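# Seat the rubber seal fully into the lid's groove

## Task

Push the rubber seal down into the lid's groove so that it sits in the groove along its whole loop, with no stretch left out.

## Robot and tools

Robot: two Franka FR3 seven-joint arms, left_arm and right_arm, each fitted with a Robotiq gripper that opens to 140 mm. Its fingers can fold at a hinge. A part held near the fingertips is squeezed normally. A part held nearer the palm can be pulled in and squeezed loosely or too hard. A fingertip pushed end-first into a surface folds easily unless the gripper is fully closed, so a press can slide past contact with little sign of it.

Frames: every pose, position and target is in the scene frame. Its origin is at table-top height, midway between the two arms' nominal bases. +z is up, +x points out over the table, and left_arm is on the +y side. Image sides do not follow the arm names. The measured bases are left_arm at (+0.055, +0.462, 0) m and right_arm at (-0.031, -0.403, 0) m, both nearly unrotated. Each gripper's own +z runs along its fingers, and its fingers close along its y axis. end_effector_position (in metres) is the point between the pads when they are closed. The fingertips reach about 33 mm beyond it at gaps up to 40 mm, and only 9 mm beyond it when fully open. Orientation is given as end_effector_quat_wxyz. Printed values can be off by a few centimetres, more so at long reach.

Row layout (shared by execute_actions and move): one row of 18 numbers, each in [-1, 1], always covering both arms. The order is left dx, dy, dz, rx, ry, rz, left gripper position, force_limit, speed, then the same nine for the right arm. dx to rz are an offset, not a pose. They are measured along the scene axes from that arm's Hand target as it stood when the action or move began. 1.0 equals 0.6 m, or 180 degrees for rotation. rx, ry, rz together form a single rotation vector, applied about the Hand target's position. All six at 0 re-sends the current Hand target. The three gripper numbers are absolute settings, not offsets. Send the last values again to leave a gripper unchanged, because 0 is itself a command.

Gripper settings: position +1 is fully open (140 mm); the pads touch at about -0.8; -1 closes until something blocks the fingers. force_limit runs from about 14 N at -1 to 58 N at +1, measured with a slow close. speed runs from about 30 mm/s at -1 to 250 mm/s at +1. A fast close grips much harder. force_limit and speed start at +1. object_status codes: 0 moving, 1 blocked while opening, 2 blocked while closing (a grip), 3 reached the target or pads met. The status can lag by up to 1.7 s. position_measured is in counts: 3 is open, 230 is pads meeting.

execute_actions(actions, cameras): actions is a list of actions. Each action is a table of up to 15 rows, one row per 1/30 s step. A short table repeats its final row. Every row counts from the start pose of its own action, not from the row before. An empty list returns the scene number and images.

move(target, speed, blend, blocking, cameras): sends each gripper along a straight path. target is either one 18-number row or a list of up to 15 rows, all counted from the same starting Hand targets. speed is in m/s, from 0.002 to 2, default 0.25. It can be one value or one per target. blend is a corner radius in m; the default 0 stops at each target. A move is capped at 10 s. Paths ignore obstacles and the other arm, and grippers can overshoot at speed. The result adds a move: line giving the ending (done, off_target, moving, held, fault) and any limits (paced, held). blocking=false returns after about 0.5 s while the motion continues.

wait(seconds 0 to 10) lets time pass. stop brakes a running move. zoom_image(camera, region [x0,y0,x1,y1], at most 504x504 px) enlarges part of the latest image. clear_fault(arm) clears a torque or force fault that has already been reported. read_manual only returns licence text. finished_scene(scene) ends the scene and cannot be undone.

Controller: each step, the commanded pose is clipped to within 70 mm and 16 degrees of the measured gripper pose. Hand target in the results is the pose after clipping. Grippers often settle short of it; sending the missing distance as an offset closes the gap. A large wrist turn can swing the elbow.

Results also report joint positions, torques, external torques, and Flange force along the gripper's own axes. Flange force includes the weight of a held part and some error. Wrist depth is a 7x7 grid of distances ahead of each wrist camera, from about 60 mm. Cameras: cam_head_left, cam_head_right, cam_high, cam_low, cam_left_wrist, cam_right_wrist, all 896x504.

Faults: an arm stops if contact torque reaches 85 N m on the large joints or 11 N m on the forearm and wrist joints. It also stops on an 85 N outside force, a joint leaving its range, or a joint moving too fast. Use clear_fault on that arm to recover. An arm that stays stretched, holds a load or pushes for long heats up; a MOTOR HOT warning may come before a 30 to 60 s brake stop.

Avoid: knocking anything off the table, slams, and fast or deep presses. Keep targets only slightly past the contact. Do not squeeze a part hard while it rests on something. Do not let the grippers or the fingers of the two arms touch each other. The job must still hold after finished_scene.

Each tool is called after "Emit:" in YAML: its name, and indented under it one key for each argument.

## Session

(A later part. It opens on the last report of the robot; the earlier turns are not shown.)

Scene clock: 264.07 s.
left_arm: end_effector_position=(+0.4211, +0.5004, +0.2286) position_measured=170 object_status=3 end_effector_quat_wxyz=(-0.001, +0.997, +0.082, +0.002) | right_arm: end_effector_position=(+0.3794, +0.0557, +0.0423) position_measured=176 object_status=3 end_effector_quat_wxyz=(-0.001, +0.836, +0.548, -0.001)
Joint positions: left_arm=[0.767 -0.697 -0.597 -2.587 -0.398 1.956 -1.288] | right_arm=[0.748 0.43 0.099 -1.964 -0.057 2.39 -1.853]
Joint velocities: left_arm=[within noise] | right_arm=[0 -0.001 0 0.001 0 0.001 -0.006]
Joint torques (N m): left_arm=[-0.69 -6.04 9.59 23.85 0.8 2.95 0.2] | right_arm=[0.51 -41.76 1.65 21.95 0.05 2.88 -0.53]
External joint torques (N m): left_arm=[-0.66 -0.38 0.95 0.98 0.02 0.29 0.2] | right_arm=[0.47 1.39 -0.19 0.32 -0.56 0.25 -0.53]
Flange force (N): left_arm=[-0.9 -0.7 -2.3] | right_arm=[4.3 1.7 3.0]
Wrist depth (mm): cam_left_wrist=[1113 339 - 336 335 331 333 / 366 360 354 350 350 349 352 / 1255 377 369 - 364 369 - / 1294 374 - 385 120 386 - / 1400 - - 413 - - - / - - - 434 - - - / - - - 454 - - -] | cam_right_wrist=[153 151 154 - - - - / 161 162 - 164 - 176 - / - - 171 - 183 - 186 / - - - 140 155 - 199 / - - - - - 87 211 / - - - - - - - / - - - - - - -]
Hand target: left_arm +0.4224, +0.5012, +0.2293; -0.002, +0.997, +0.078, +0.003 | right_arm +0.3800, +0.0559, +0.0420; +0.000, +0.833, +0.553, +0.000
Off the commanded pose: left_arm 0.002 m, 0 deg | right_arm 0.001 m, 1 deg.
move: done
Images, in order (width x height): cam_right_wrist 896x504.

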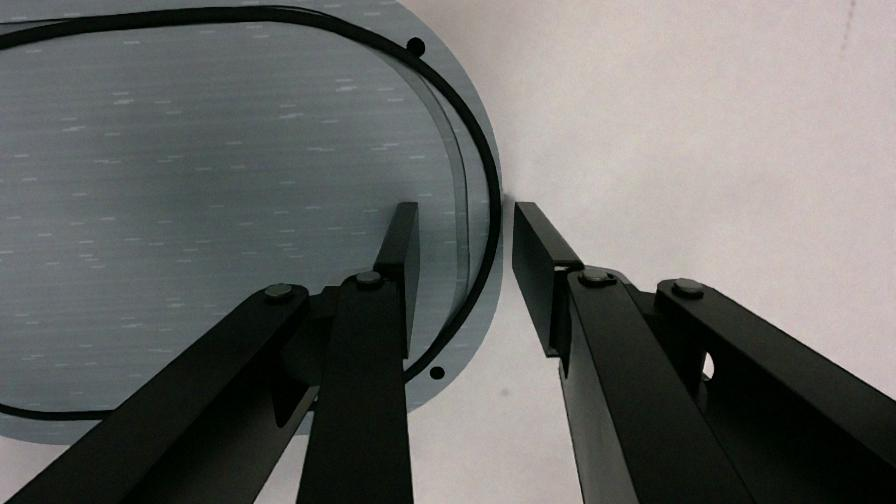

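Emit:
move:
  target:
    - [0,0,0,0,0,0,-0.324,-0.3,-0.2, -0.0027,0.0012,-0.0047,0,0,0,-0.372,-0.3,0]
    - [0,0,0,0,0,0,-0.324,-0.3,-0.2, -0.0027,0.0012,-0.0047,0,0,0,-1,-0.3,-1]
  speed: [0.04,0.04]
  cameras: ["cam_right_wrist"]

Emit:
zoom_image:
  camera: "cam_right_wrist"
  region: [360, 60, 580, 280]

Scene clock: 267.40 s.
left_arm: end_effector_position=(+0.4211, +0.5004, +0.2286) position_measured=170 object_status=3 end_effector_quat_wxyz=(-0.001, +0.997, +0.082, +0.002) | right_arm: end_effector_position=(+0.3807, +0.0572, +0.0420) position_measured=231 object_status=0 end_effector_quat_wxyz=(-0.001, +0.835, +0.550, +0.002)
Joint positions: left_arm=[0.767 -0.697 -0.597 -2.587 -0.398 1.956 -1.288] | right_arm=[0.749 0.432 0.098 -1.965 -0.059 2.399 -1.855]
Joint torques (N m): left_arm=[-0.7 -6.04 9.53 23.82 0.8 2.94 0.24] | right_arm=[1.43 -40.32 1.66 20.96 0.39 2.54 -0.32]
External joint torques (N m): left_arm=[-0.75 -0.44 0.87 1.04 0.02 0.3 0.24] | right_arm=[1.31 3.12 -0.25 -0.83 -0.22 -0.15 -0.32]
Flange force (N): left_arm=[-1.0 -0.5 -2.4] | right_arm=[5.0 0.5 5.6]
Wrist depth (mm): cam_left_wrist=[1174 340 339 336 339 331 335 / - 359 353 352 350 349 - / 380 375 370 - 355 365 358 / 406 394 389 - 120 391 - / 1393 - - - - - - / - - - - - - - / - - - 451 - - -] | cam_right_wrist=[150 152 156 166 - - - / - 161 162 - - - - / 171 170 170 166 - - - / 177 177 - 140 - - 195 / - - - - - - - / - - - - - - - / - - - - - - -]
Hand target: left_arm +0.4224, +0.5012, +0.2293; -0.002, +0.997, +0.078, +0.003 | right_arm +0.3783, +0.0567, +0.0392; +0.000, +0.833, +0.553, +0.000
Off the commanded pose: left_arm 0.002 m, 0 deg | right_arm 0.004 m, 1 deg.
move: off_target (right_arm)
Images, in order (width x height): cam_right_wrist 896x504.

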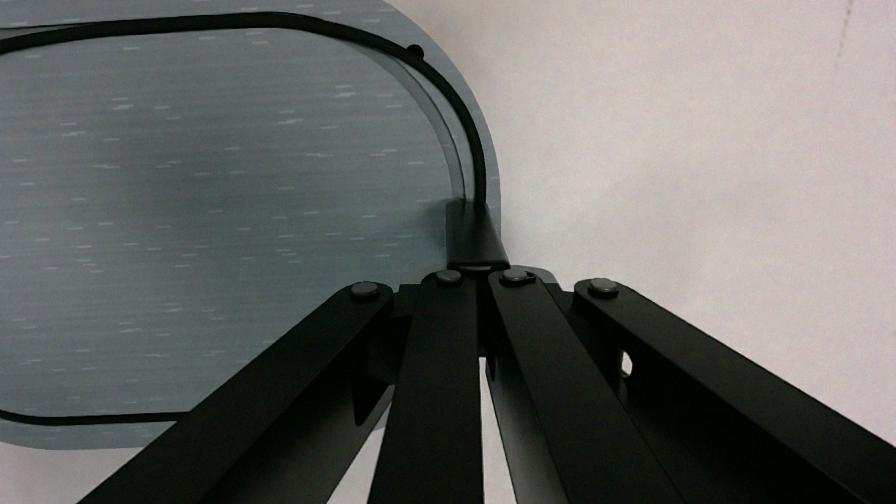

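Scaled by 2.291 from the camera's 896x504 image, which has a finer 1280x720 frame.

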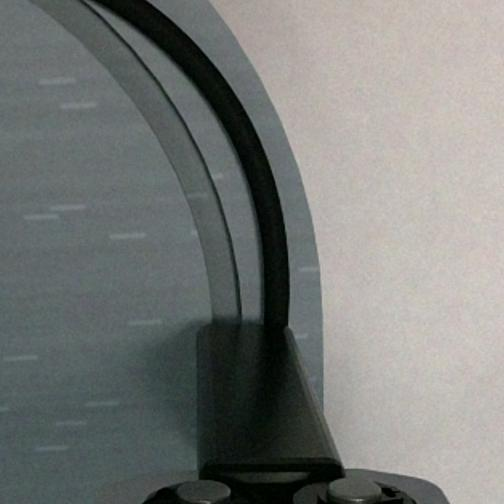

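Emit:
move:
  target:
    - [0,0,0,0,0,0,-0.324,-0.3,-0.2, -0.0013,0.0006,0.013,0,0,0,-1,-0.3,0]
    - [0,0,0,0,0,0,-0.324,-0.3,-0.2, -0.0013,0.0006,0.013,0,0,0,-0.44,-0.3,0]
    - [0,0,0,0,0,0,-0.324,-0.3,-0.2, -0.0013,0.0006,-0.0024,0,0,0,-0.44,-0.3,0]
  speed: [0.05,0.04,0.03]
  cameras: ["cam_right_wrist"]

Emit:
zoom_image:
  camera: "cam_right_wrist"
  region: [360, 60, 580, 280]

Scene clock: 271.27 s.
left_arm: end_effector_position=(+0.4211, +0.5004, +0.2286) position_measured=170 object_status=3 end_effector_quat_wxyz=(-0.001, +0.997, +0.082, +0.002) | right_arm: end_effector_position=(+0.3784, +0.0567, +0.0391) position_measured=185 object_status=3 end_effector_quat_wxyz=(-0.001, +0.835, +0.550, +0.000)
Joint positions: left_arm=[0.767 -0.697 -0.597 -2.587 -0.398 1.956 -1.288] | right_arm=[0.75 0.435 0.099 -1.967 -0.059 2.399 -1.855]
Joint velocities: left_arm=[within noise] | right_arm=[0.001 0 0 -0.001 -0.001 0.005 0]
Joint torques (N m): left_arm=[-0.71 -6.05 9.53 23.88 0.81 2.95 0.23] | right_arm=[1.43 -41.27 1.17 21.36 0.21 2.94 -0.23]
External joint torques (N m): left_arm=[-0.69 -0.38 0.91 0.96 0.02 0.28 0.23] | right_arm=[1.43 1.98 -0.68 -0.25 -0.4 0.29 -0.23]
Flange force (N): left_arm=[-1.0 -0.7 -2.3] | right_arm=[4.1 0.0 4.5]
Wrist depth (mm): cam_left_wrist=[1123 339 332 336 334 - - / 365 351 356 352 - - - / 372 376 374 366 371 - 368 / 1314 396 388 383 120 391 - / 1544 - - - - - - / - - - 436 - - - / - - - 453 - - -] | cam_right_wrist=[149 152 152 - - 165 - / - 158 159 162 - - - / - - - 169 - - - / - - 175 174 112 - - / - - 89 - 96 84 - / - - - - - - - / - - - - - - -]
Hand target: left_arm +0.4224, +0.5012, +0.2293; -0.002, +0.997, +0.078, +0.003 | right_arm +0.3776, +0.0570, +0.0378; +0.000, +0.833, +0.553, +0.000
Off the commanded pose: left_arm 0.002 m, 0 deg | right_arm 0.002 m, 0 deg.
move: done
Images, in order (width x height): cam_right_wrist 896x504.

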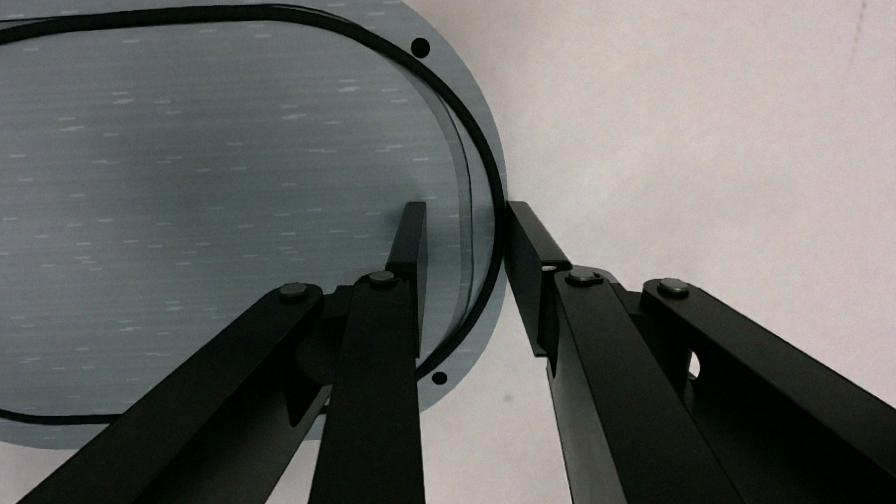

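Scaled by 2.291 from the camera's 896x504 image, which has a finer 1280x720 frame.

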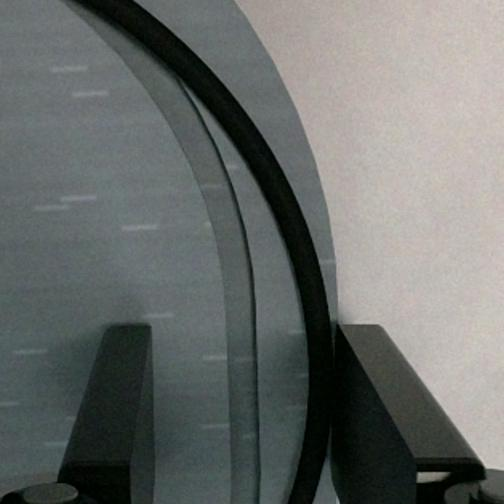

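Emit:
move:
  target: [0,0,0,0,0,0,-0.324,-0.3,-0.2, 0,0,0,0,0,0,-1,-0.3,-1]
  speed: 0.04
  cameras: ["cam_right_wrist"]

Emit:
zoom_image:
  camera: "cam_right_wrist"
  region: [360, 60, 580, 280]

Scene clock: 273.40 s.
left_arm: end_effector_position=(+0.4211, +0.5004, +0.2286) position_measured=170 object_status=3 end_effector_quat_wxyz=(-0.001, +0.997, +0.082, +0.002) | right_arm: end_effector_position=(+0.3787, +0.0571, +0.0393) position_measured=226 object_status=0 end_effector_quat_wxyz=(-0.001, +0.835, +0.550, +0.000)
Joint positions: left_arm=[0.767 -0.697 -0.597 -2.587 -0.398 1.956 -1.288] | right_arm=[0.75 0.435 0.099 -1.967 -0.059 2.401 -1.855]
Joint torques (N m): left_arm=[-0.69 -6.04 9.5 23.84 0.8 2.95 0.22] | right_arm=[1.36 -41.34 1.28 21.38 0.3 2.77 -0.24]
External joint torques (N m): left_arm=[-0.7 -0.43 0.85 1.03 0.02 0.3 0.22] | right_arm=[1.3 1.94 -0.6 -0.26 -0.31 0.1 -0.24]
Flange force (N): left_arm=[-0.9 -0.5 -2.3] | right_arm=[4.1 0.2 4.0]
Wrist depth (mm): cam_left_wrist=[340 347 339 333 339 - 331 / 359 356 364 - 349 - 352 / 1169 374 375 387 369 361 - / 1363 396 386 378 131 384 382 / 1408 - - - - - 399 / - - - - - - - / - - - 457 - - -] | cam_right_wrist=[- 148 154 155 - - - / - - - - - - - / - 166 - 169 - 183 - / - - 177 140 - - - / 185 - - - - - - / - - - - - - - / - - - - - - -]
Hand target: left_arm +0.4224, +0.5012, +0.2293; -0.002, +0.997, +0.078, +0.003 | right_arm +0.3776, +0.0570, +0.0378; +0.000, +0.833, +0.553, +0.000
Off the commanded pose: left_arm 0.002 m, 0 deg | right_arm 0.002 m, 0 deg.
move: done
Images, in order (width x height): cam_right_wrist 896x504.

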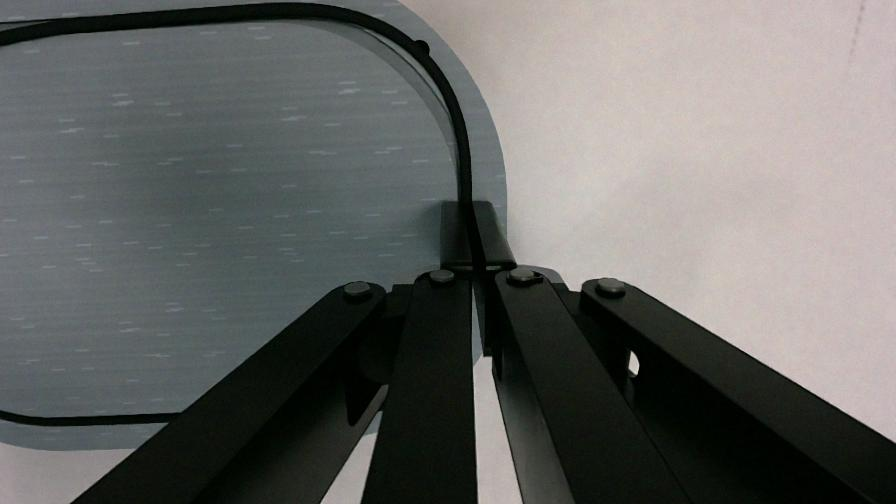

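Scaled by 2.291 from the camera's 896x504 image, which has a finer 1280x720 frame.

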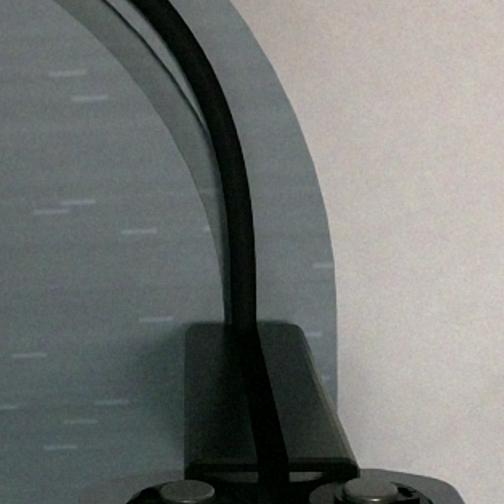

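Emit:
move:
  target:
    - [0,0,0,0,0,0,-0.324,-0.3,-0.2, -0.0008,0.0004,-0.0113,0,0,0,-1,-0.3,-1]
    - [0,0,0,0,0,0,-0.324,-0.3,-0.2, 0.001,0.001,0.0012,0,0,0,-1,-0.3,-1]
    - [0,0,0,0,0,0,-0.324,-0.3,-0.2, 0.001,0.001,0.0012,0,0,0,-0.65,-0.3,-1]
    - [0,0,0,0,0,0,-0.324,-0.3,-0.2, 0.002,0.002,0.0235,0,0,0,-0.65,-0.3,-1]
    - [0,0,0,0,0,0,-0.324,-0.3,-0.2, 0.002,0.002,0.0235,0,0,0,-1,-0.3,0]
    - [0,0,0,0,0,0,-0.324,-0.3,-0.2, 0.002,0.002,0.007,0,0,0,-1,-0.3,0]
    - [0,0,0,0,0,0,-0.324,-0.3,-0.2, 0.002,0.002,-0.013,0,0,0,-1,-0.3,0]
    - [0,0,0,0,0,0,-0.324,-0.3,-0.2, 0.002,0.002,0.04,0,0,0,-1,-0.3,0]
  speed: [0.02,0.03,0.03,0.06,0.06,0.08,0.025,0.06]
  blend: [0,0,0,0,0,0.003,0,0]
  cameras: ["cam_right_wrist"]

Emit:
zoom_image:
  camera: "cam_right_wrist"
  region: [300, 0, 600, 280]

Scene clock: 280.77 s.
left_arm: end_effector_position=(+0.4211, +0.5004, +0.2286) position_measured=170 object_status=3 end_effector_quat_wxyz=(-0.001, +0.997, +0.082, +0.002) | right_arm: end_effector_position=(+0.3800, +0.0582, +0.0618) position_measured=229 object_status=2 end_effector_quat_wxyz=(+0.001, +0.834, +0.551, +0.002)
Joint positions: left_arm=[0.767 -0.697 -0.597 -2.587 -0.398 1.956 -1.288] | right_arm=[0.75 0.4 0.102 -1.955 -0.06 2.355 -1.855]
Joint velocities: left_arm=[within noise] | right_arm=[-0.001 0 -0.002 0 0.001 -0.004 0]
Joint torques (N m): left_arm=[-0.65 -6.02 9.54 23.84 0.79 2.95 0.22] | right_arm=[0.59 -41.39 1.62 22.36 0.86 2.46 -0.4]
External joint torques (N m): left_arm=[-0.6 -0.41 0.97 1.04 0.01 0.3 0.22] | right_arm=[0.44 1.41 -0.24 0.2 0.22 -0.2 -0.4]
Flange force (N): left_arm=[-0.8 -0.8 -2.4] | right_arm=[4.5 1.8 1.8]
Wrist depth (mm): cam_left_wrist=[1148 340 335 324 334 331 339 / 364 360 361 344 348 351 350 / 383 375 372 376 - - 365 / 1334 396 387 400 119 - - / 1408 - - 411 - - - / - - - - - - - / - - - 452 - - -] | cam_right_wrist=[168 170 172 - - 188 - / - 179 - 185 - - - / - 190 - 164 - - - / - - - 115 - - - / - 208 - - - - 227 / - - - - - - - / - - - - - - -]
Hand target: left_arm +0.4224, +0.5012, +0.2293; -0.002, +0.997, +0.078, +0.003 | right_arm +0.3788, +0.0582, +0.0618; +0.000, +0.833, +0.553, +0.000
Off the commanded pose: left_arm 0.002 m, 0 deg | right_arm 0.001 m, 0 deg.
move: done
Images, in order (width x height): cam_right_wrist 896x504.

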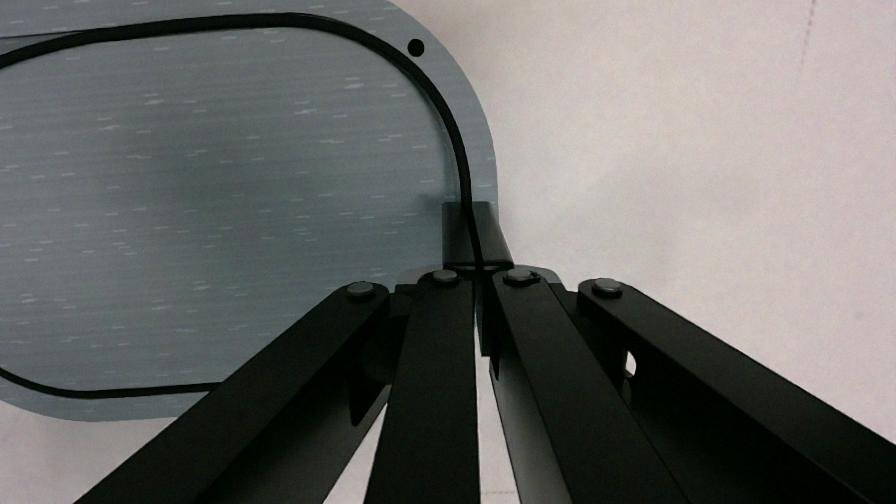

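Scaled by 1.680 from the camera's 896x504 image, which has a finer 1280x720 frame.

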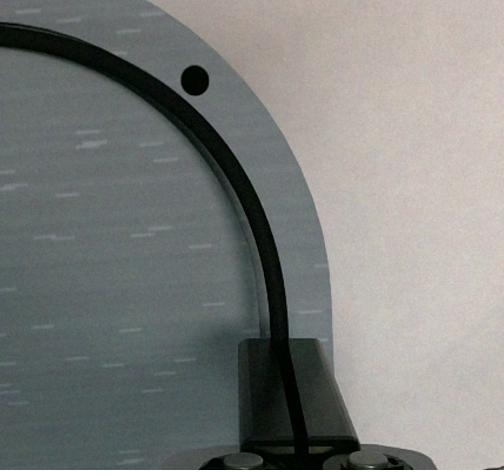

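Emit:
move:
  target:
    - [0,0,0,0,0,0,-0.324,-0.3,-0.2, 0,0,-0.034,0,0,0,-1,-0.3,0]
    - [0,0,0,0,0,0,-0.324,-0.3,-0.2, 0,0,-0.034,0,0,0,-0.44,-0.3,0]
  speed: [0.06,0.03]
  cameras: ["cam_right_wrist"]

Emit:
zoom_image:
  camera: "cam_right_wrist"
  region: [300, 0, 600, 280]

Scene clock: 284.03 s.
left_arm: end_effector_position=(+0.4211, +0.5004, +0.2286) position_measured=170 object_status=3 end_effector_quat_wxyz=(-0.001, +0.997, +0.082, +0.002) | right_arm: end_effector_position=(+0.3785, +0.0586, +0.0423) position_measured=185 object_status=0 end_effector_quat_wxyz=(-0.001, +0.834, +0.552, +0.000)
Joint positions: left_arm=[0.767 -0.697 -0.597 -2.587 -0.398 1.956 -1.288] | right_arm=[0.75 0.434 0.102 -1.96 -0.06 2.39 -1.855]
Joint torques (N m): left_arm=[-0.7 -6.02 9.55 23.84 0.8 2.95 0.23] | right_arm=[1 -41.64 1.25 21.81 0.48 2.89 -0.25]
External joint torques (N m): left_arm=[-0.65 -0.36 0.95 0.93 0.02 0.29 0.23] | right_arm=[1.04 1.53 -0.58 0.19 -0.14 0.25 -0.25]
Flange force (N): left_arm=[-1.0 -0.8 -2.2] | right_arm=[4.5 0.8 3.3]
Wrist depth (mm): cam_left_wrist=[1143 338 - 335 334 - - / 1113 354 344 354 - 348 346 / 1231 373 371 - 365 - 364 / 1377 404 - 386 131 383 - / 1456 - - 413 - - - / - - - - - - - / - - - 455 - - -] | cam_right_wrist=[- 155 154 - - - - / 162 - 163 - - - - / - - 171 170 - 182 - / - - - 179 112 - - / - 185 - - 94 84 - / - - - - - - - / - - - - - - -]
Hand target: left_arm +0.4224, +0.5012, +0.2293; -0.002, +0.997, +0.078, +0.003 | right_arm +0.3788, +0.0582, +0.0414; +0.000, +0.833, +0.553, +0.000
Off the commanded pose: left_arm 0.002 m, 0 deg | right_arm 0.001 m, 0 deg.
move: done
Images, in order (width x height): cam_right_wrist 896x504.

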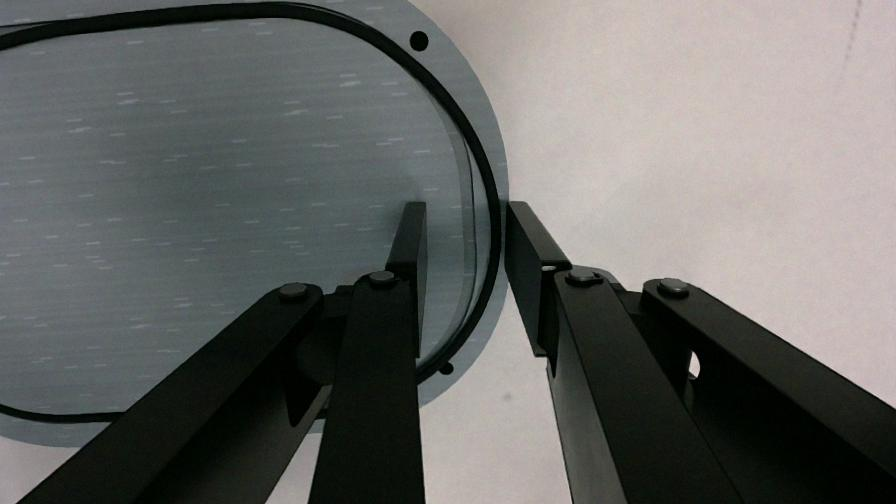

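Scaled by 1.680 from the camera's 896x504 image, which has a finer 1280x720 frame.

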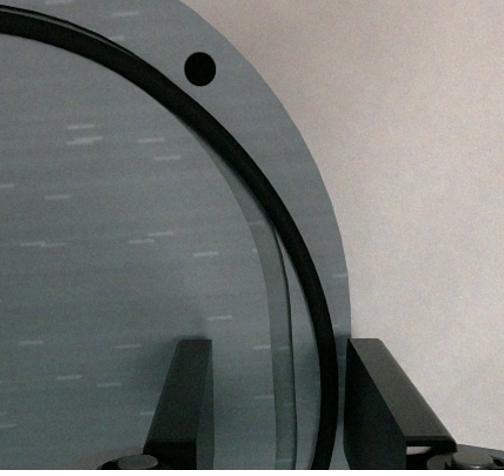

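Emit:
move:
  target:
    - [0,0,0,0,0,0,-0.324,-0.3,-0.2, -0.02,0.01,0.065,0,0,0,-0.44,-0.3,0]
    - [0,0,0,0,0,0,-0.324,-0.3,-0.2, -0.3265,0.2245,0.065,0,0,-0.228,-0.324,-0.3,0]
    - [0,0,0,0,0,0,-0.324,-0.3,-0.2, -0.3265,0.2245,0.015,0,0,-0.228,-0.324,-0.3,0]
  speed: [0.15,0.3,0.1]
  blend: [0.015,0.01,0]
  cameras: ["cam_right_wrist","cam_high"]

Emit:
zoom_image:
  camera: "cam_right_wrist"
  region: [300, 0, 700, 400]

Scene clock: 293.13 s.
left_arm: end_effector_position=(+0.4211, +0.5004, +0.2286) position_measured=170 object_status=3 end_effector_quat_wxyz=(-0.001, +0.997, +0.082, +0.002) | right_arm: end_effector_position=(+0.1838, +0.1921, +0.0509) position_measured=170 object_status=3 end_effector_quat_wxyz=(+0.001, +0.974, +0.227, +0.001)
Joint positions: left_arm=[0.767 -0.697 -0.597 -2.587 -0.398 1.956 -1.288] | right_arm=[1.327 0.46 -0.106 -1.889 0.062 2.345 -0.843]
Joint velocities: left_arm=[within noise] | right_arm=[0 0 0 0 0.001 0.005 0]
Joint torques (N m): left_arm=[-0.71 -6.06 9.56 23.86 0.81 2.94 0.23] | right_arm=[0.96 -43.36 -1.52 22.4 0.88 2.85 -0.06]
External joint torques (N m): left_arm=[-0.63 -0.43 1.01 1 0.03 0.29 0.23] | right_arm=[1.06 1.29 -0.26 0.2 0.3 0.21 -0.06]
Flange force (N): left_arm=[-1.1 -0.9 -2.4] | right_arm=[1.9 -3.3 2.4]
Wrist depth (mm): cam_left_wrist=[- 339 338 336 - - 331 / - - 351 349 362 348 346 / 384 374 - 377 366 366 361 / 1377 - 380 381 131 377 382 / 1400 - - - - - 388 / - - - - - - - / - - - 453 - - -] | cam_right_wrist=[- - - - - - - / - - - 173 - 173 171 / - - - 181 - - - / 204 - - 187 168 189 - / - - - 193 - 85 - / - - - - - - - / - - - - - - -]
Hand target: left_arm +0.4224, +0.5012, +0.2293; -0.002, +0.997, +0.078, +0.003 | right_arm +0.1829, +0.1929, +0.0504; +0.000, +0.974, +0.226, +0.000
Off the commanded pose: left_arm 0.002 m, 0 deg | right_arm 0.001 m, 0 deg.
move: done; blend cut to 0 m at target 2; limits=paced
Images, in order (width x height): cam_high 896x504, cam_right_wrist 896x504.

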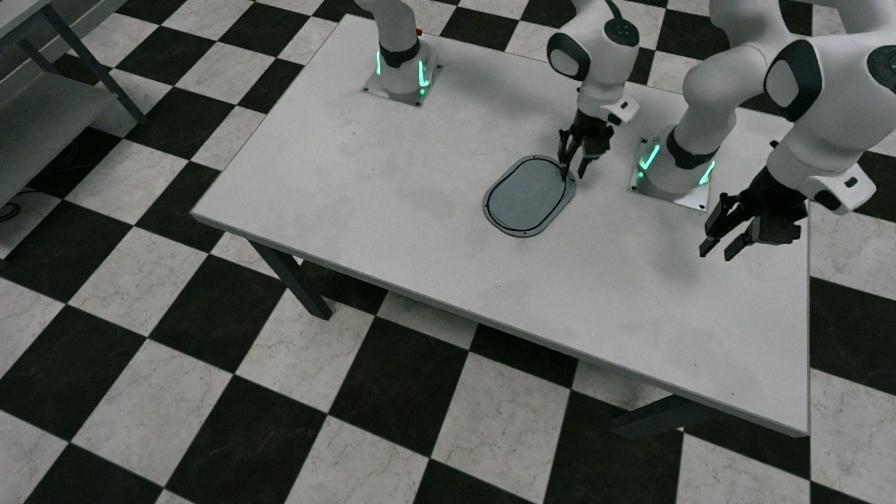

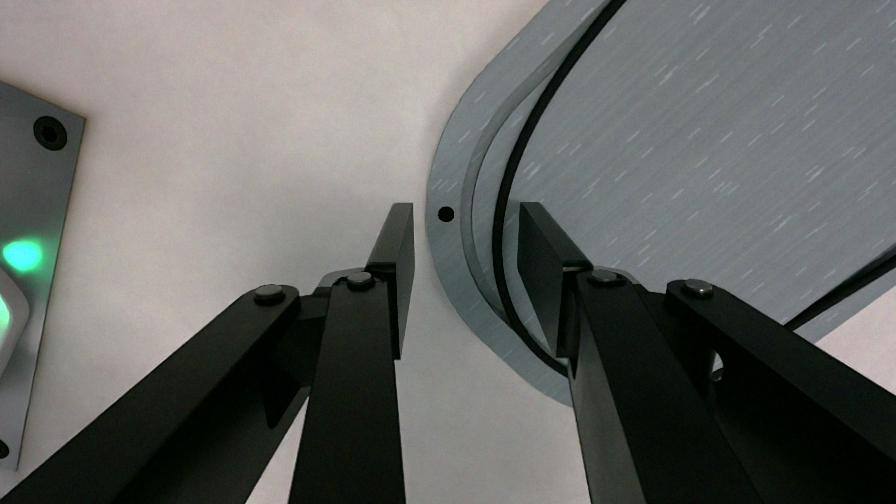

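Scaled by 1.260 from the camera's 896x504 image, which has a finer 1280x720 frame.

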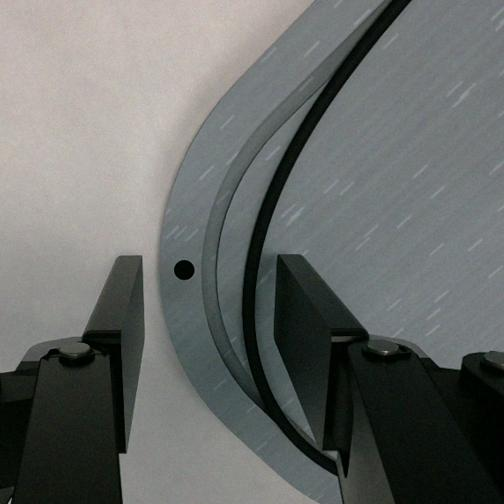

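Emit:
move:
  target: [0,0,0,0,0,0,-0.324,-0.3,-0.2, 0.0008,-0.0018,-0.0198,0,0,0,-0.324,-0.3,0]
  speed: 0.05
  cameras: ["cam_right_wrist"]

Emit:
zoom_image:
  camera: "cam_right_wrist"
  region: [360, 100, 600, 340]

Scene clock: 295.93 s.
left_arm: end_effector_position=(+0.4211, +0.5004, +0.2286) position_measured=170 object_status=3 end_effector_quat_wxyz=(-0.001, +0.997, +0.082, +0.002) | right_arm: end_effector_position=(+0.1843, +0.1917, +0.0397) position_measured=170 object_status=3 end_effector_quat_wxyz=(+0.001, +0.974, +0.226, +0.001)
Joint positions: left_arm=[0.767 -0.697 -0.597 -2.587 -0.398 1.956 -1.288] | right_arm=[1.326 0.478 -0.106 -1.895 0.065 2.37 -0.843]
Joint velocities: left_arm=[within noise] | right_arm=[-0.001 -0.002 0 -0.001 0.001 0.004 0.001]
Joint torques (N m): left_arm=[-0.71 -6.06 9.54 23.86 0.81 2.95 0.23] | right_arm=[0.53 -43.22 -1.25 21.86 0.88 2.88 -0.25]
External joint torques (N m): left_arm=[-0.73 -0.47 0.88 1.05 0.03 0.3 0.23] | right_arm=[0.55 1.88 -0.01 -0.18 0.31 0.22 -0.25]
Flange force (N): left_arm=[-1.1 -0.6 -2.4] | right_arm=[2.5 -2.7 3.7]
Wrist depth (mm): cam_left_wrist=[1113 341 337 - - - 330 / - 353 358 352 347 343 350 / 1327 - 372 - 376 - - / 1314 376 387 - 131 - - / 1370 - - - - - - / - - - 424 - - - / - - - 451 - - -] | cam_right_wrist=[- - - - 155 - - / - - 174 163 - 160 161 / - - 179 170 - 169 - / - - - 178 - 176 181 / - - - 184 - 87 184 / - - - - - - - / - - - - - - -]
Hand target: left_arm +0.4224, +0.5012, +0.2293; -0.002, +0.997, +0.078, +0.003 | right_arm +0.1833, +0.1918, +0.0385; +0.000, +0.974, +0.226, +0.000
Off the commanded pose: left_arm 0.002 m, 0 deg | right_arm 0.002 m, 0 deg.
move: done
Images, in order (width x height): cam_right_wrist 896x504.

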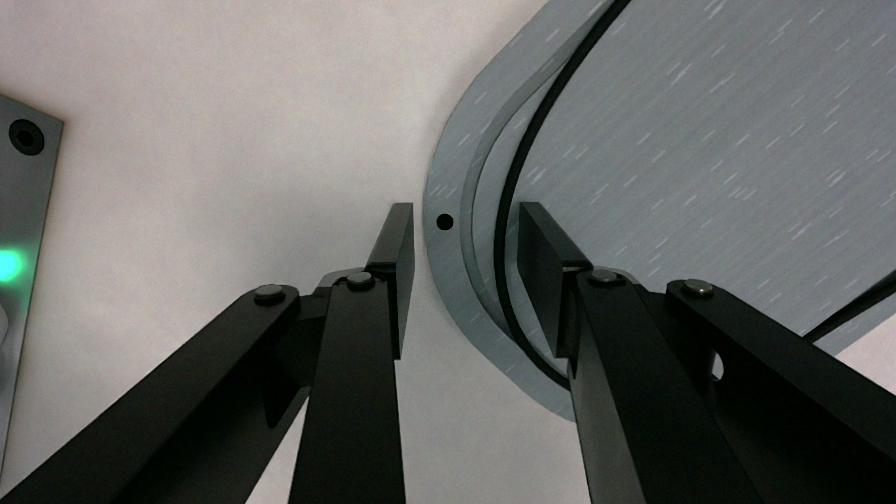

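Scaled by 2.100 from the camera's 896x504 image, which has a finer 1280x720 frame.

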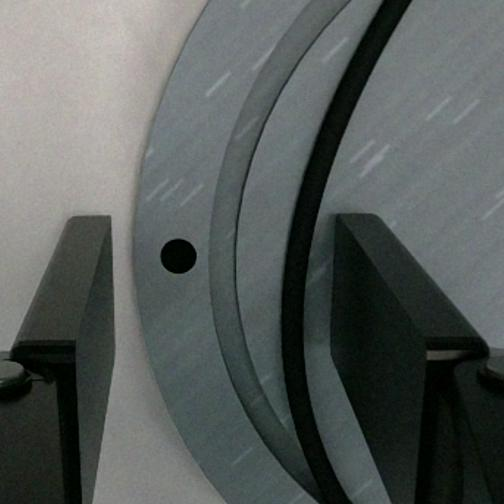

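Emit:
move:
  target:
    - [0,0,0,0,0,0,-0.324,-0.3,-0.2, 0.0,0.0,-0.0045,0,0,0,-0.324,-0.3,0]
    - [0,0,0,0,0,0,-0.324,-0.3,-0.2, 0.0,0.0,-0.0045,0,0,0,-1,-0.3,-1]
  speed: 0.03
  cameras: ["cam_right_wrist"]

Emit:
zoom_image:
  camera: "cam_right_wrist"
  region: [360, 60, 600, 300]

Scene clock: 299.00 s.
left_arm: end_effector_position=(+0.4211, +0.5004, +0.2286) position_measured=170 object_status=3 end_effector_quat_wxyz=(-0.001, +0.997, +0.082, +0.002) | right_arm: end_effector_position=(+0.1880, +0.1909, +0.0384) position_measured=226 object_status=0 end_effector_quat_wxyz=(+0.000, +0.975, +0.223, +0.002)
Joint positions: left_arm=[0.767 -0.697 -0.597 -2.587 -0.398 1.956 -1.288] | right_arm=[1.319 0.48 -0.105 -1.895 0.066 2.374 -0.843]
Joint torques (N m): left_arm=[-0.69 -6.02 9.52 23.87 0.81 2.95 0.27] | right_arm=[2.38 -41.62 0.04 21.48 0.82 3.11 -0.2]
External joint torques (N m): left_arm=[-0.7 -0.45 0.89 1.02 0.02 0.29 0.27] | right_arm=[2.49 3.56 1.35 -0.59 0.26 0.44 -0.2]
Flange force (N): left_arm=[-1.1 -0.7 -2.4] | right_arm=[1.7 -6.1 7.1]
Wrist depth (mm): cam_left_wrist=[348 342 331 338 337 331 333 / 364 353 - 354 348 351 344 / 1249 - - 369 366 366 356 / 1314 406 - 384 120 384 381 / 1408 - - - - - - / - - - 437 - - - / - - - 457 - - -] | cam_right_wrist=[- - - - 151 154 - / - - - 161 - - 158 / - - - 167 - - - / - - - 126 - 175 - / - - - - - 183 184 / - - - - - - - / - - - - - - -]
Hand target: left_arm +0.4224, +0.5012, +0.2293; -0.002, +0.997, +0.078, +0.003 | right_arm +0.1833, +0.1918, +0.0358; +0.000, +0.974, +0.226, +0.000
Off the commanded pose: left_arm 0.002 m, 0 deg | right_arm 0.005 m, 0 deg.
move: off_target (right_arm)
Images, in order (width x height): cam_right_wrist 896x504.

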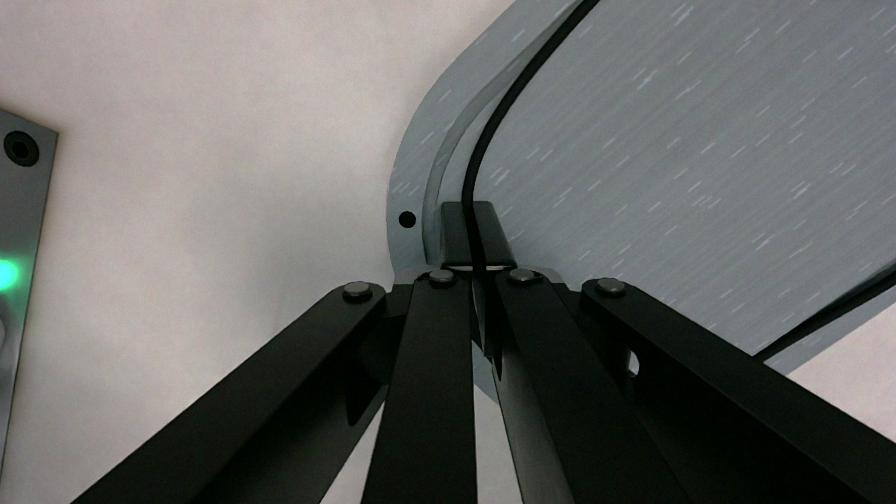

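Scaled by 2.100 from the camera's 896x504 image, which has a finer 1280x720 frame.

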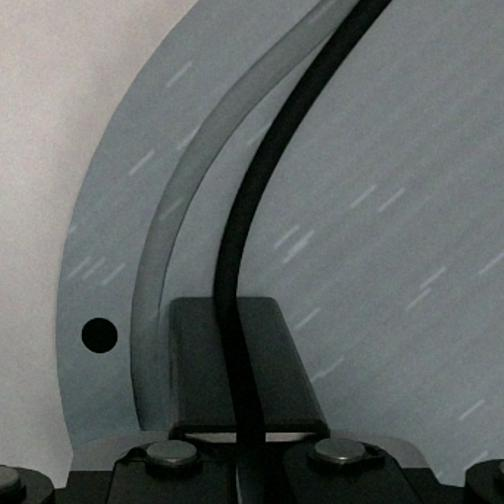

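Emit:
move:
  target:
    - [0,0,0,0,0,0,-0.324,-0.3,-0.2, 0.0,0.0,0.0075,0,0,0,-1,-0.3,-1]
    - [0,0,0,0,0,0,-0.324,-0.3,-0.2, -0.0084,0.017,0.0075,0,0,0,-1,-0.3,-1]
  speed: 0.05
  cameras: ["cam_right_wrist"]

Emit:
zoom_image:
  camera: "cam_right_wrist"
  region: [360, 60, 600, 300]

Scene clock: 302.00 s.
left_arm: end_effector_position=(+0.4211, +0.5004, +0.2286) position_measured=170 object_status=3 end_effector_quat_wxyz=(-0.001, +0.997, +0.082, +0.002) | right_arm: end_effector_position=(+0.1798, +0.2021, +0.0411) position_measured=226 object_status=2 end_effector_quat_wxyz=(-0.001, +0.973, +0.229, +0.001)
Joint positions: left_arm=[0.767 -0.697 -0.597 -2.587 -0.398 1.956 -1.288] | right_arm=[1.332 0.495 -0.101 -1.863 0.066 2.357 -0.839]
Joint velocities: left_arm=[within noise] | right_arm=[0 0 -0.001 0 -0.001 -0.004 0.003]
Joint torques (N m): left_arm=[-0.68 -6 9.55 23.86 0.8 2.95 0.23] | right_arm=[1.4 -43.63 -1.55 23.01 0.52 2.44 0.22]
External joint torques (N m): left_arm=[-0.63 -0.35 0.97 1.02 0.02 0.3 0.23] | right_arm=[1.35 1.89 -0.42 0.9 -0.05 -0.21 0.22]
Flange force (N): left_arm=[-0.7 -0.8 -2.3] | right_arm=[5.0 -7.6 2.4]
Wrist depth (mm): cam_left_wrist=[348 339 338 336 335 333 328 / - 360 354 351 345 347 346 / 1231 - 374 370 367 365 364 / - - - 380 119 - 379 / 1393 - - 404 - - - / - - - - - - - / - - - 445 - - -] | cam_right_wrist=[- - - - 155 - 154 / - - - 164 162 161 161 / - - - - - - - / - - - 115 176 - - / - - - - - - - / - - - - - - - / - - - - - - -]
Hand target: left_arm +0.4224, +0.5012, +0.2293; -0.002, +0.997, +0.078, +0.003 | right_arm +0.1783, +0.2020, +0.0403; +0.000, +0.974, +0.226, +0.000
Off the commanded pose: left_arm 0.002 m, 0 deg | right_arm 0.002 m, 0 deg.
move: done
Images, in order (width x height): cam_right_wrist 896x504.

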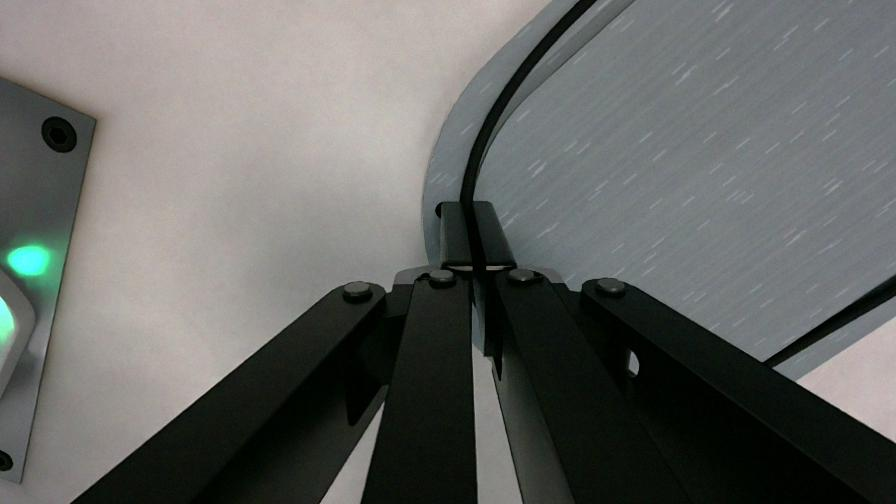

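Scaled by 2.100 from the camera's 896x504 image, which has a finer 1280x720 frame.

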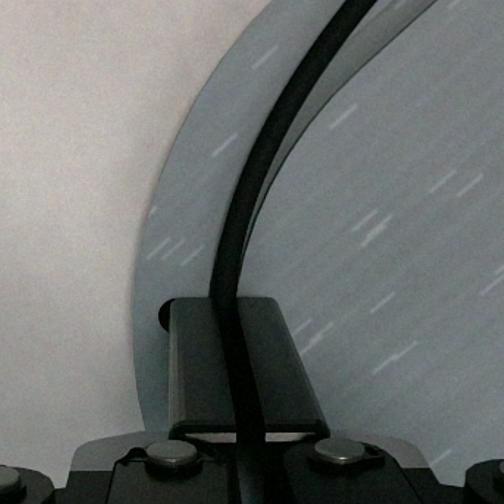

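Emit:
move:
  target: [0,0,0,0,0,0,-0.324,-0.3,-0.2, 0.0004,-0.0008,-0.0135,0,0,0,-1,-0.3,-1]
  speed: 0.02
  cameras: ["cam_right_wrist"]

Emit:
zoom_image:
  camera: "cam_right_wrist"
  region: [360, 60, 600, 300]

Scene clock: 303.90 s.
left_arm: end_effector_position=(+0.4211, +0.5004, +0.2286) position_measured=170 object_status=3 end_effector_quat_wxyz=(-0.001, +0.997, +0.082, +0.002) | right_arm: end_effector_position=(+0.1801, +0.2024, +0.0383) position_measured=226 object_status=2 end_effector_quat_wxyz=(-0.001, +0.973, +0.229, +0.002)
Joint positions: left_arm=[0.767 -0.697 -0.597 -2.587 -0.398 1.956 -1.288] | right_arm=[1.332 0.5 -0.101 -1.863 0.066 2.363 -0.838]
Joint velocities: left_arm=[within noise] | right_arm=[0 0 0 0.001 -0.001 0.003 0.001]
Joint torques (N m): left_arm=[-0.72 -6.04 9.56 23.88 0.8 2.94 0.23] | right_arm=[1.52 -39.21 -0.48 20.9 0.98 3.51 0.11]
External joint torques (N m): left_arm=[-0.73 -0.37 0.89 0.97 0.02 0.28 0.23] | right_arm=[1.63 6.46 0.81 -1.17 0.41 0.85 0.11]
Flange force (N): left_arm=[-1.0 -0.6 -2.3] | right_arm=[5.4 -8.6 12.9]
Wrist depth (mm): cam_left_wrist=[345 337 331 330 339 335 331 / 364 - 374 353 351 340 348 / 1225 390 376 362 369 366 365 / 1341 388 388 - 119 381 387 / 1424 - - - - - - / - - - - - - - / - - - 465 - - -] | cam_right_wrist=[- - - - 152 - - / - - - 156 159 - - / - - - - - - - / - - - 116 - - 175 / - - - - - - 186 / - - - - - - - / - - - - - - -]
Hand target: left_arm +0.4224, +0.5012, +0.2293; -0.002, +0.997, +0.078, +0.003 | right_arm +0.1785, +0.2016, +0.0322; +0.000, +0.974, +0.226, +0.000
Off the commanded pose: left_arm 0.002 m, 0 deg | right_arm 0.006 m, 0 deg.
move: off_target (right_arm)
Images, in order (width x height): cam_right_wrist 896x504.

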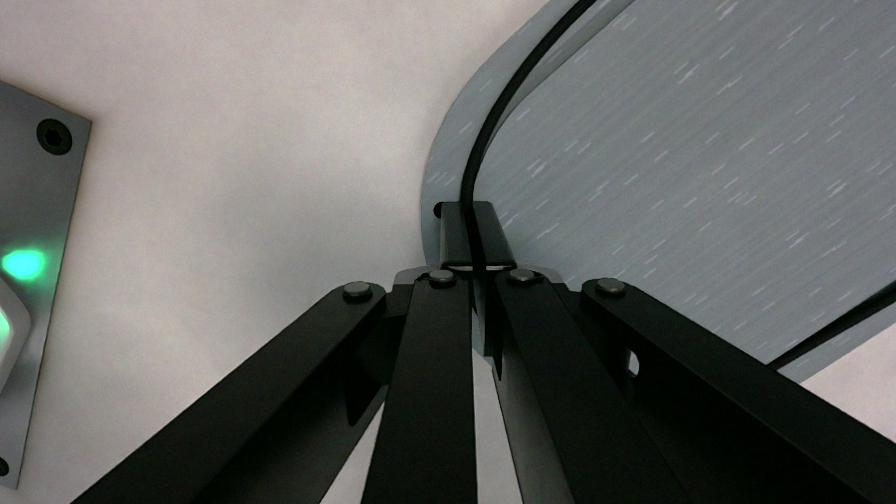

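Scaled by 2.100 from the camera's 896x504 image, which has a finer 1280x720 frame.

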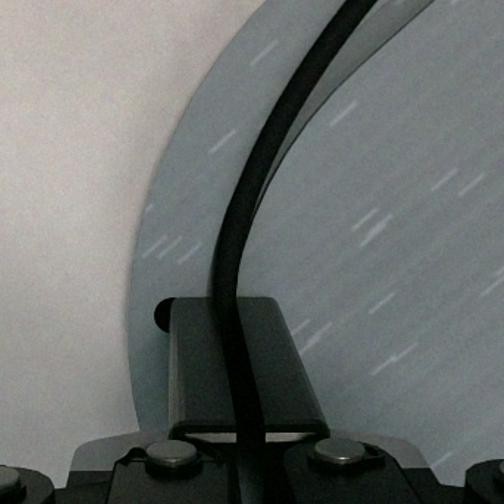

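Emit:
move:
  target:
    - [0,0,0,0,0,0,-0.324,-0.3,-0.2, 0,0,0.008,0,0,0,-1,-0.3,-1]
    - [0,0,0,0,0,0,-0.324,-0.3,-0.2, 0,0,0.008,0,0,0,-0.6,-0.3,-1]
    - [0,0,0,0,0,0,-0.324,-0.3,-0.2, 0,0,0.035,0,0,0,-0.6,-0.3,-1]
  speed: [0.03,0.03,0.05]
  cameras: ["cam_right_wrist"]

Emit:
zoom_image:
  camera: "cam_right_wrist"
  region: [360, 60, 600, 300]

Scene clock: 307.23 s.
left_arm: end_effector_position=(+0.4211, +0.5004, +0.2286) position_measured=170 object_status=3 end_effector_quat_wxyz=(-0.001, +0.997, +0.082, +0.002) | right_arm: end_effector_position=(+0.1784, +0.2022, +0.0528) position_measured=205 object_status=3 end_effector_quat_wxyz=(-0.001, +0.974, +0.229, +0.000)
Joint positions: left_arm=[0.767 -0.697 -0.597 -2.587 -0.398 1.956 -1.288] | right_arm=[1.332 0.475 -0.101 -1.86 0.066 2.334 -0.837]
Joint velocities: left_arm=[within noise] | right_arm=[-0.001 0 -0.001 0 0.001 -0.004 0.001]
Joint torques (N m): left_arm=[-0.75 -6.02 9.54 23.83 0.8 2.95 0.22] | right_arm=[1.44 -44.16 -1.95 22.84 0.46 2.47 0.23]
External joint torques (N m): left_arm=[-0.82 -0.45 0.84 1 0.01 0.29 0.22] | right_arm=[1.39 1.25 -0.85 0.36 -0.13 -0.2 0.23]
Flange force (N): left_arm=[-1.2 -0.4 -2.3] | right_arm=[2.1 -4.7 1.2]
Wrist depth (mm): cam_left_wrist=[348 345 339 339 334 342 334 / 1231 359 356 352 344 348 342 / 1268 374 364 365 - 367 366 / 1363 404 394 379 119 389 374 / 1400 - - 421 - - 395 / - - - - - - - / - - - 451 - - -] | cam_right_wrist=[- - - - 164 - - / - - 186 173 174 170 172 / 194 - - - 181 - - / - - - - - 189 199 / 222 216 - - 94 81 204 / - - - - - - - / - - - - - - -]
Hand target: left_arm +0.4224, +0.5012, +0.2293; -0.002, +0.997, +0.078, +0.003 | right_arm +0.1785, +0.2016, +0.0532; +0.000, +0.974, +0.226, +0.000
Off the commanded pose: left_arm 0.002 m, 0 deg | right_arm 0.001 m, 0 deg.
move: done
Images, in order (width x height): cam_right_wrist 896x504.

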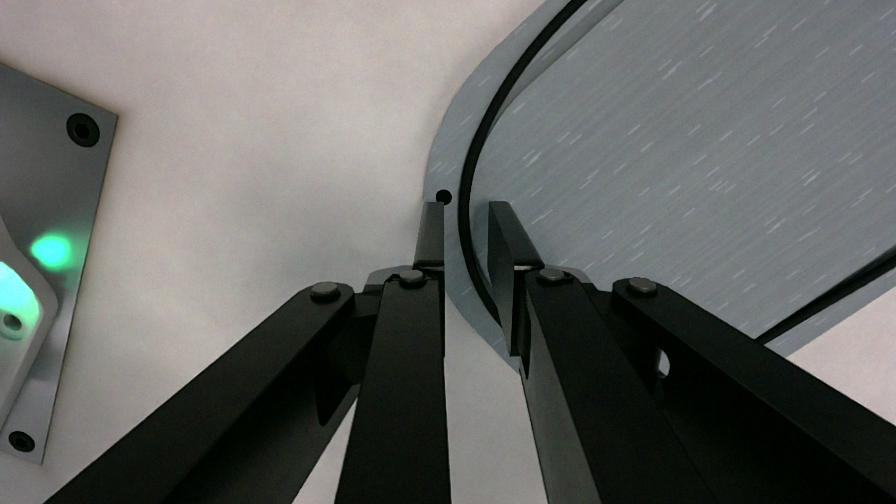

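Scaled by 2.100 from the camera's 896x504 image, which has a finer 1280x720 frame.

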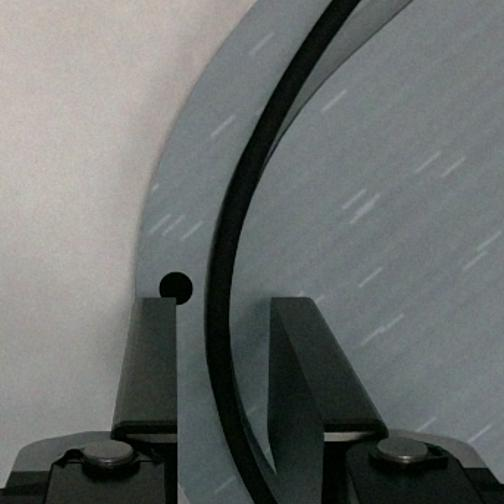

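Emit:
move:
  target:
    - [0,0,0,0,0,0,-0.324,-0.3,-0.2, 0,0,0.0,0,0,0,-1,-0.3,0]
    - [0,0,0,0,0,0,-0.324,-0.3,-0.2, 0,0,-0.02,0,0,0,-1,-0.3,0]
    - [0,0,0,0,0,0,-0.324,-0.3,-0.2, 0,0,-0.041,0,0,0,-1,-0.3,0]
    - [0,0,0,0,0,0,-0.324,-0.3,-0.2, 0,0,0.015,0,0,0,-1,-0.3,0]
  speed: [0.05,0.08,0.02,0.06]
  blend: [0,0.003,0,0]
  cameras: ["cam_right_wrist"]

Emit:
zoom_image:
  camera: "cam_right_wrist"
  region: [360, 0, 700, 300]

Scene clock: 311.07 s.
left_arm: end_effector_position=(+0.4211, +0.5004, +0.2286) position_measured=170 object_status=3 end_effector_quat_wxyz=(-0.001, +0.997, +0.082, +0.002) | right_arm: end_effector_position=(+0.1781, +0.2026, +0.0623) position_measured=233 object_status=3 end_effector_quat_wxyz=(-0.002, +0.974, +0.228, -0.001)
Joint positions: left_arm=[0.767 -0.697 -0.597 -2.587 -0.398 1.956 -1.288] | right_arm=[1.334 0.46 -0.102 -1.857 0.066 2.317 -0.836]
Joint velocities: left_arm=[within noise] | right_arm=[0.001 -0.001 -0.001 -0.001 0 -0.004 0]
Joint torques (N m): left_arm=[-0.71 -6.03 9.54 23.83 0.79 2.95 0.22] | right_arm=[1.48 -43.66 -2.02 22.88 0.35 2.52 0.2]
External joint torques (N m): left_arm=[-0.72 -0.33 0.87 0.97 0 0.29 0.22] | right_arm=[1.51 1.46 -0.86 0.25 -0.24 -0.14 0.2]
Flange force (N): left_arm=[-0.8 -0.6 -2.1] | right_arm=[2.0 -4.7 1.6]
Wrist depth (mm): cam_left_wrist=[1123 335 - 334 334 341 325 / - - - 356 345 348 - / 1255 - 372 - 362 360 373 / 1327 366 - 147 - 375 377 / 1400 - - - - - 390 / - - - 439 - - - / - - - 453 - - -] | cam_right_wrist=[- - - - 176 - - / - - 192 182 181 179 - / 203 - 208 187 - - - / - 218 - 112 - - 202 / 220 - - - - - 211 / - - - - - - - / - - - - - - -]
Hand target: left_arm +0.4224, +0.5012, +0.2293; -0.002, +0.997, +0.078, +0.003 | right_arm +0.1785, +0.2016, +0.0622; +0.000, +0.974, +0.226, +0.000
Off the commanded pose: left_arm 0.002 m, 0 deg | right_arm 0.001 m, 0 deg.
move: done
Images, in order (width x height): cam_right_wrist 896x504.

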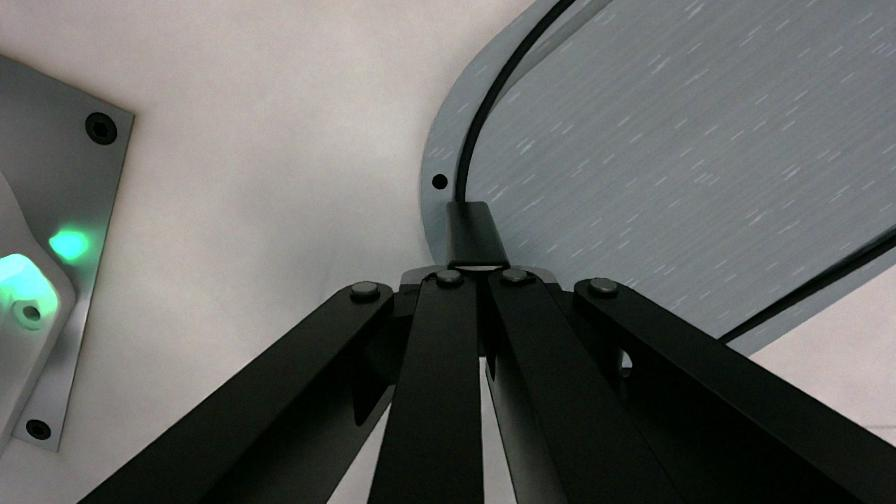

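Scaled by 1.482 from the camera's 896x504 image, which has a finer 1280x720 frame.

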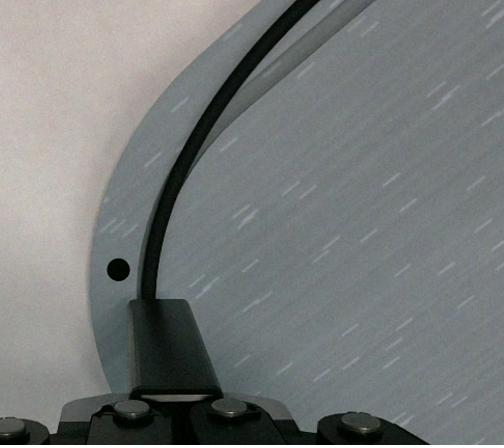

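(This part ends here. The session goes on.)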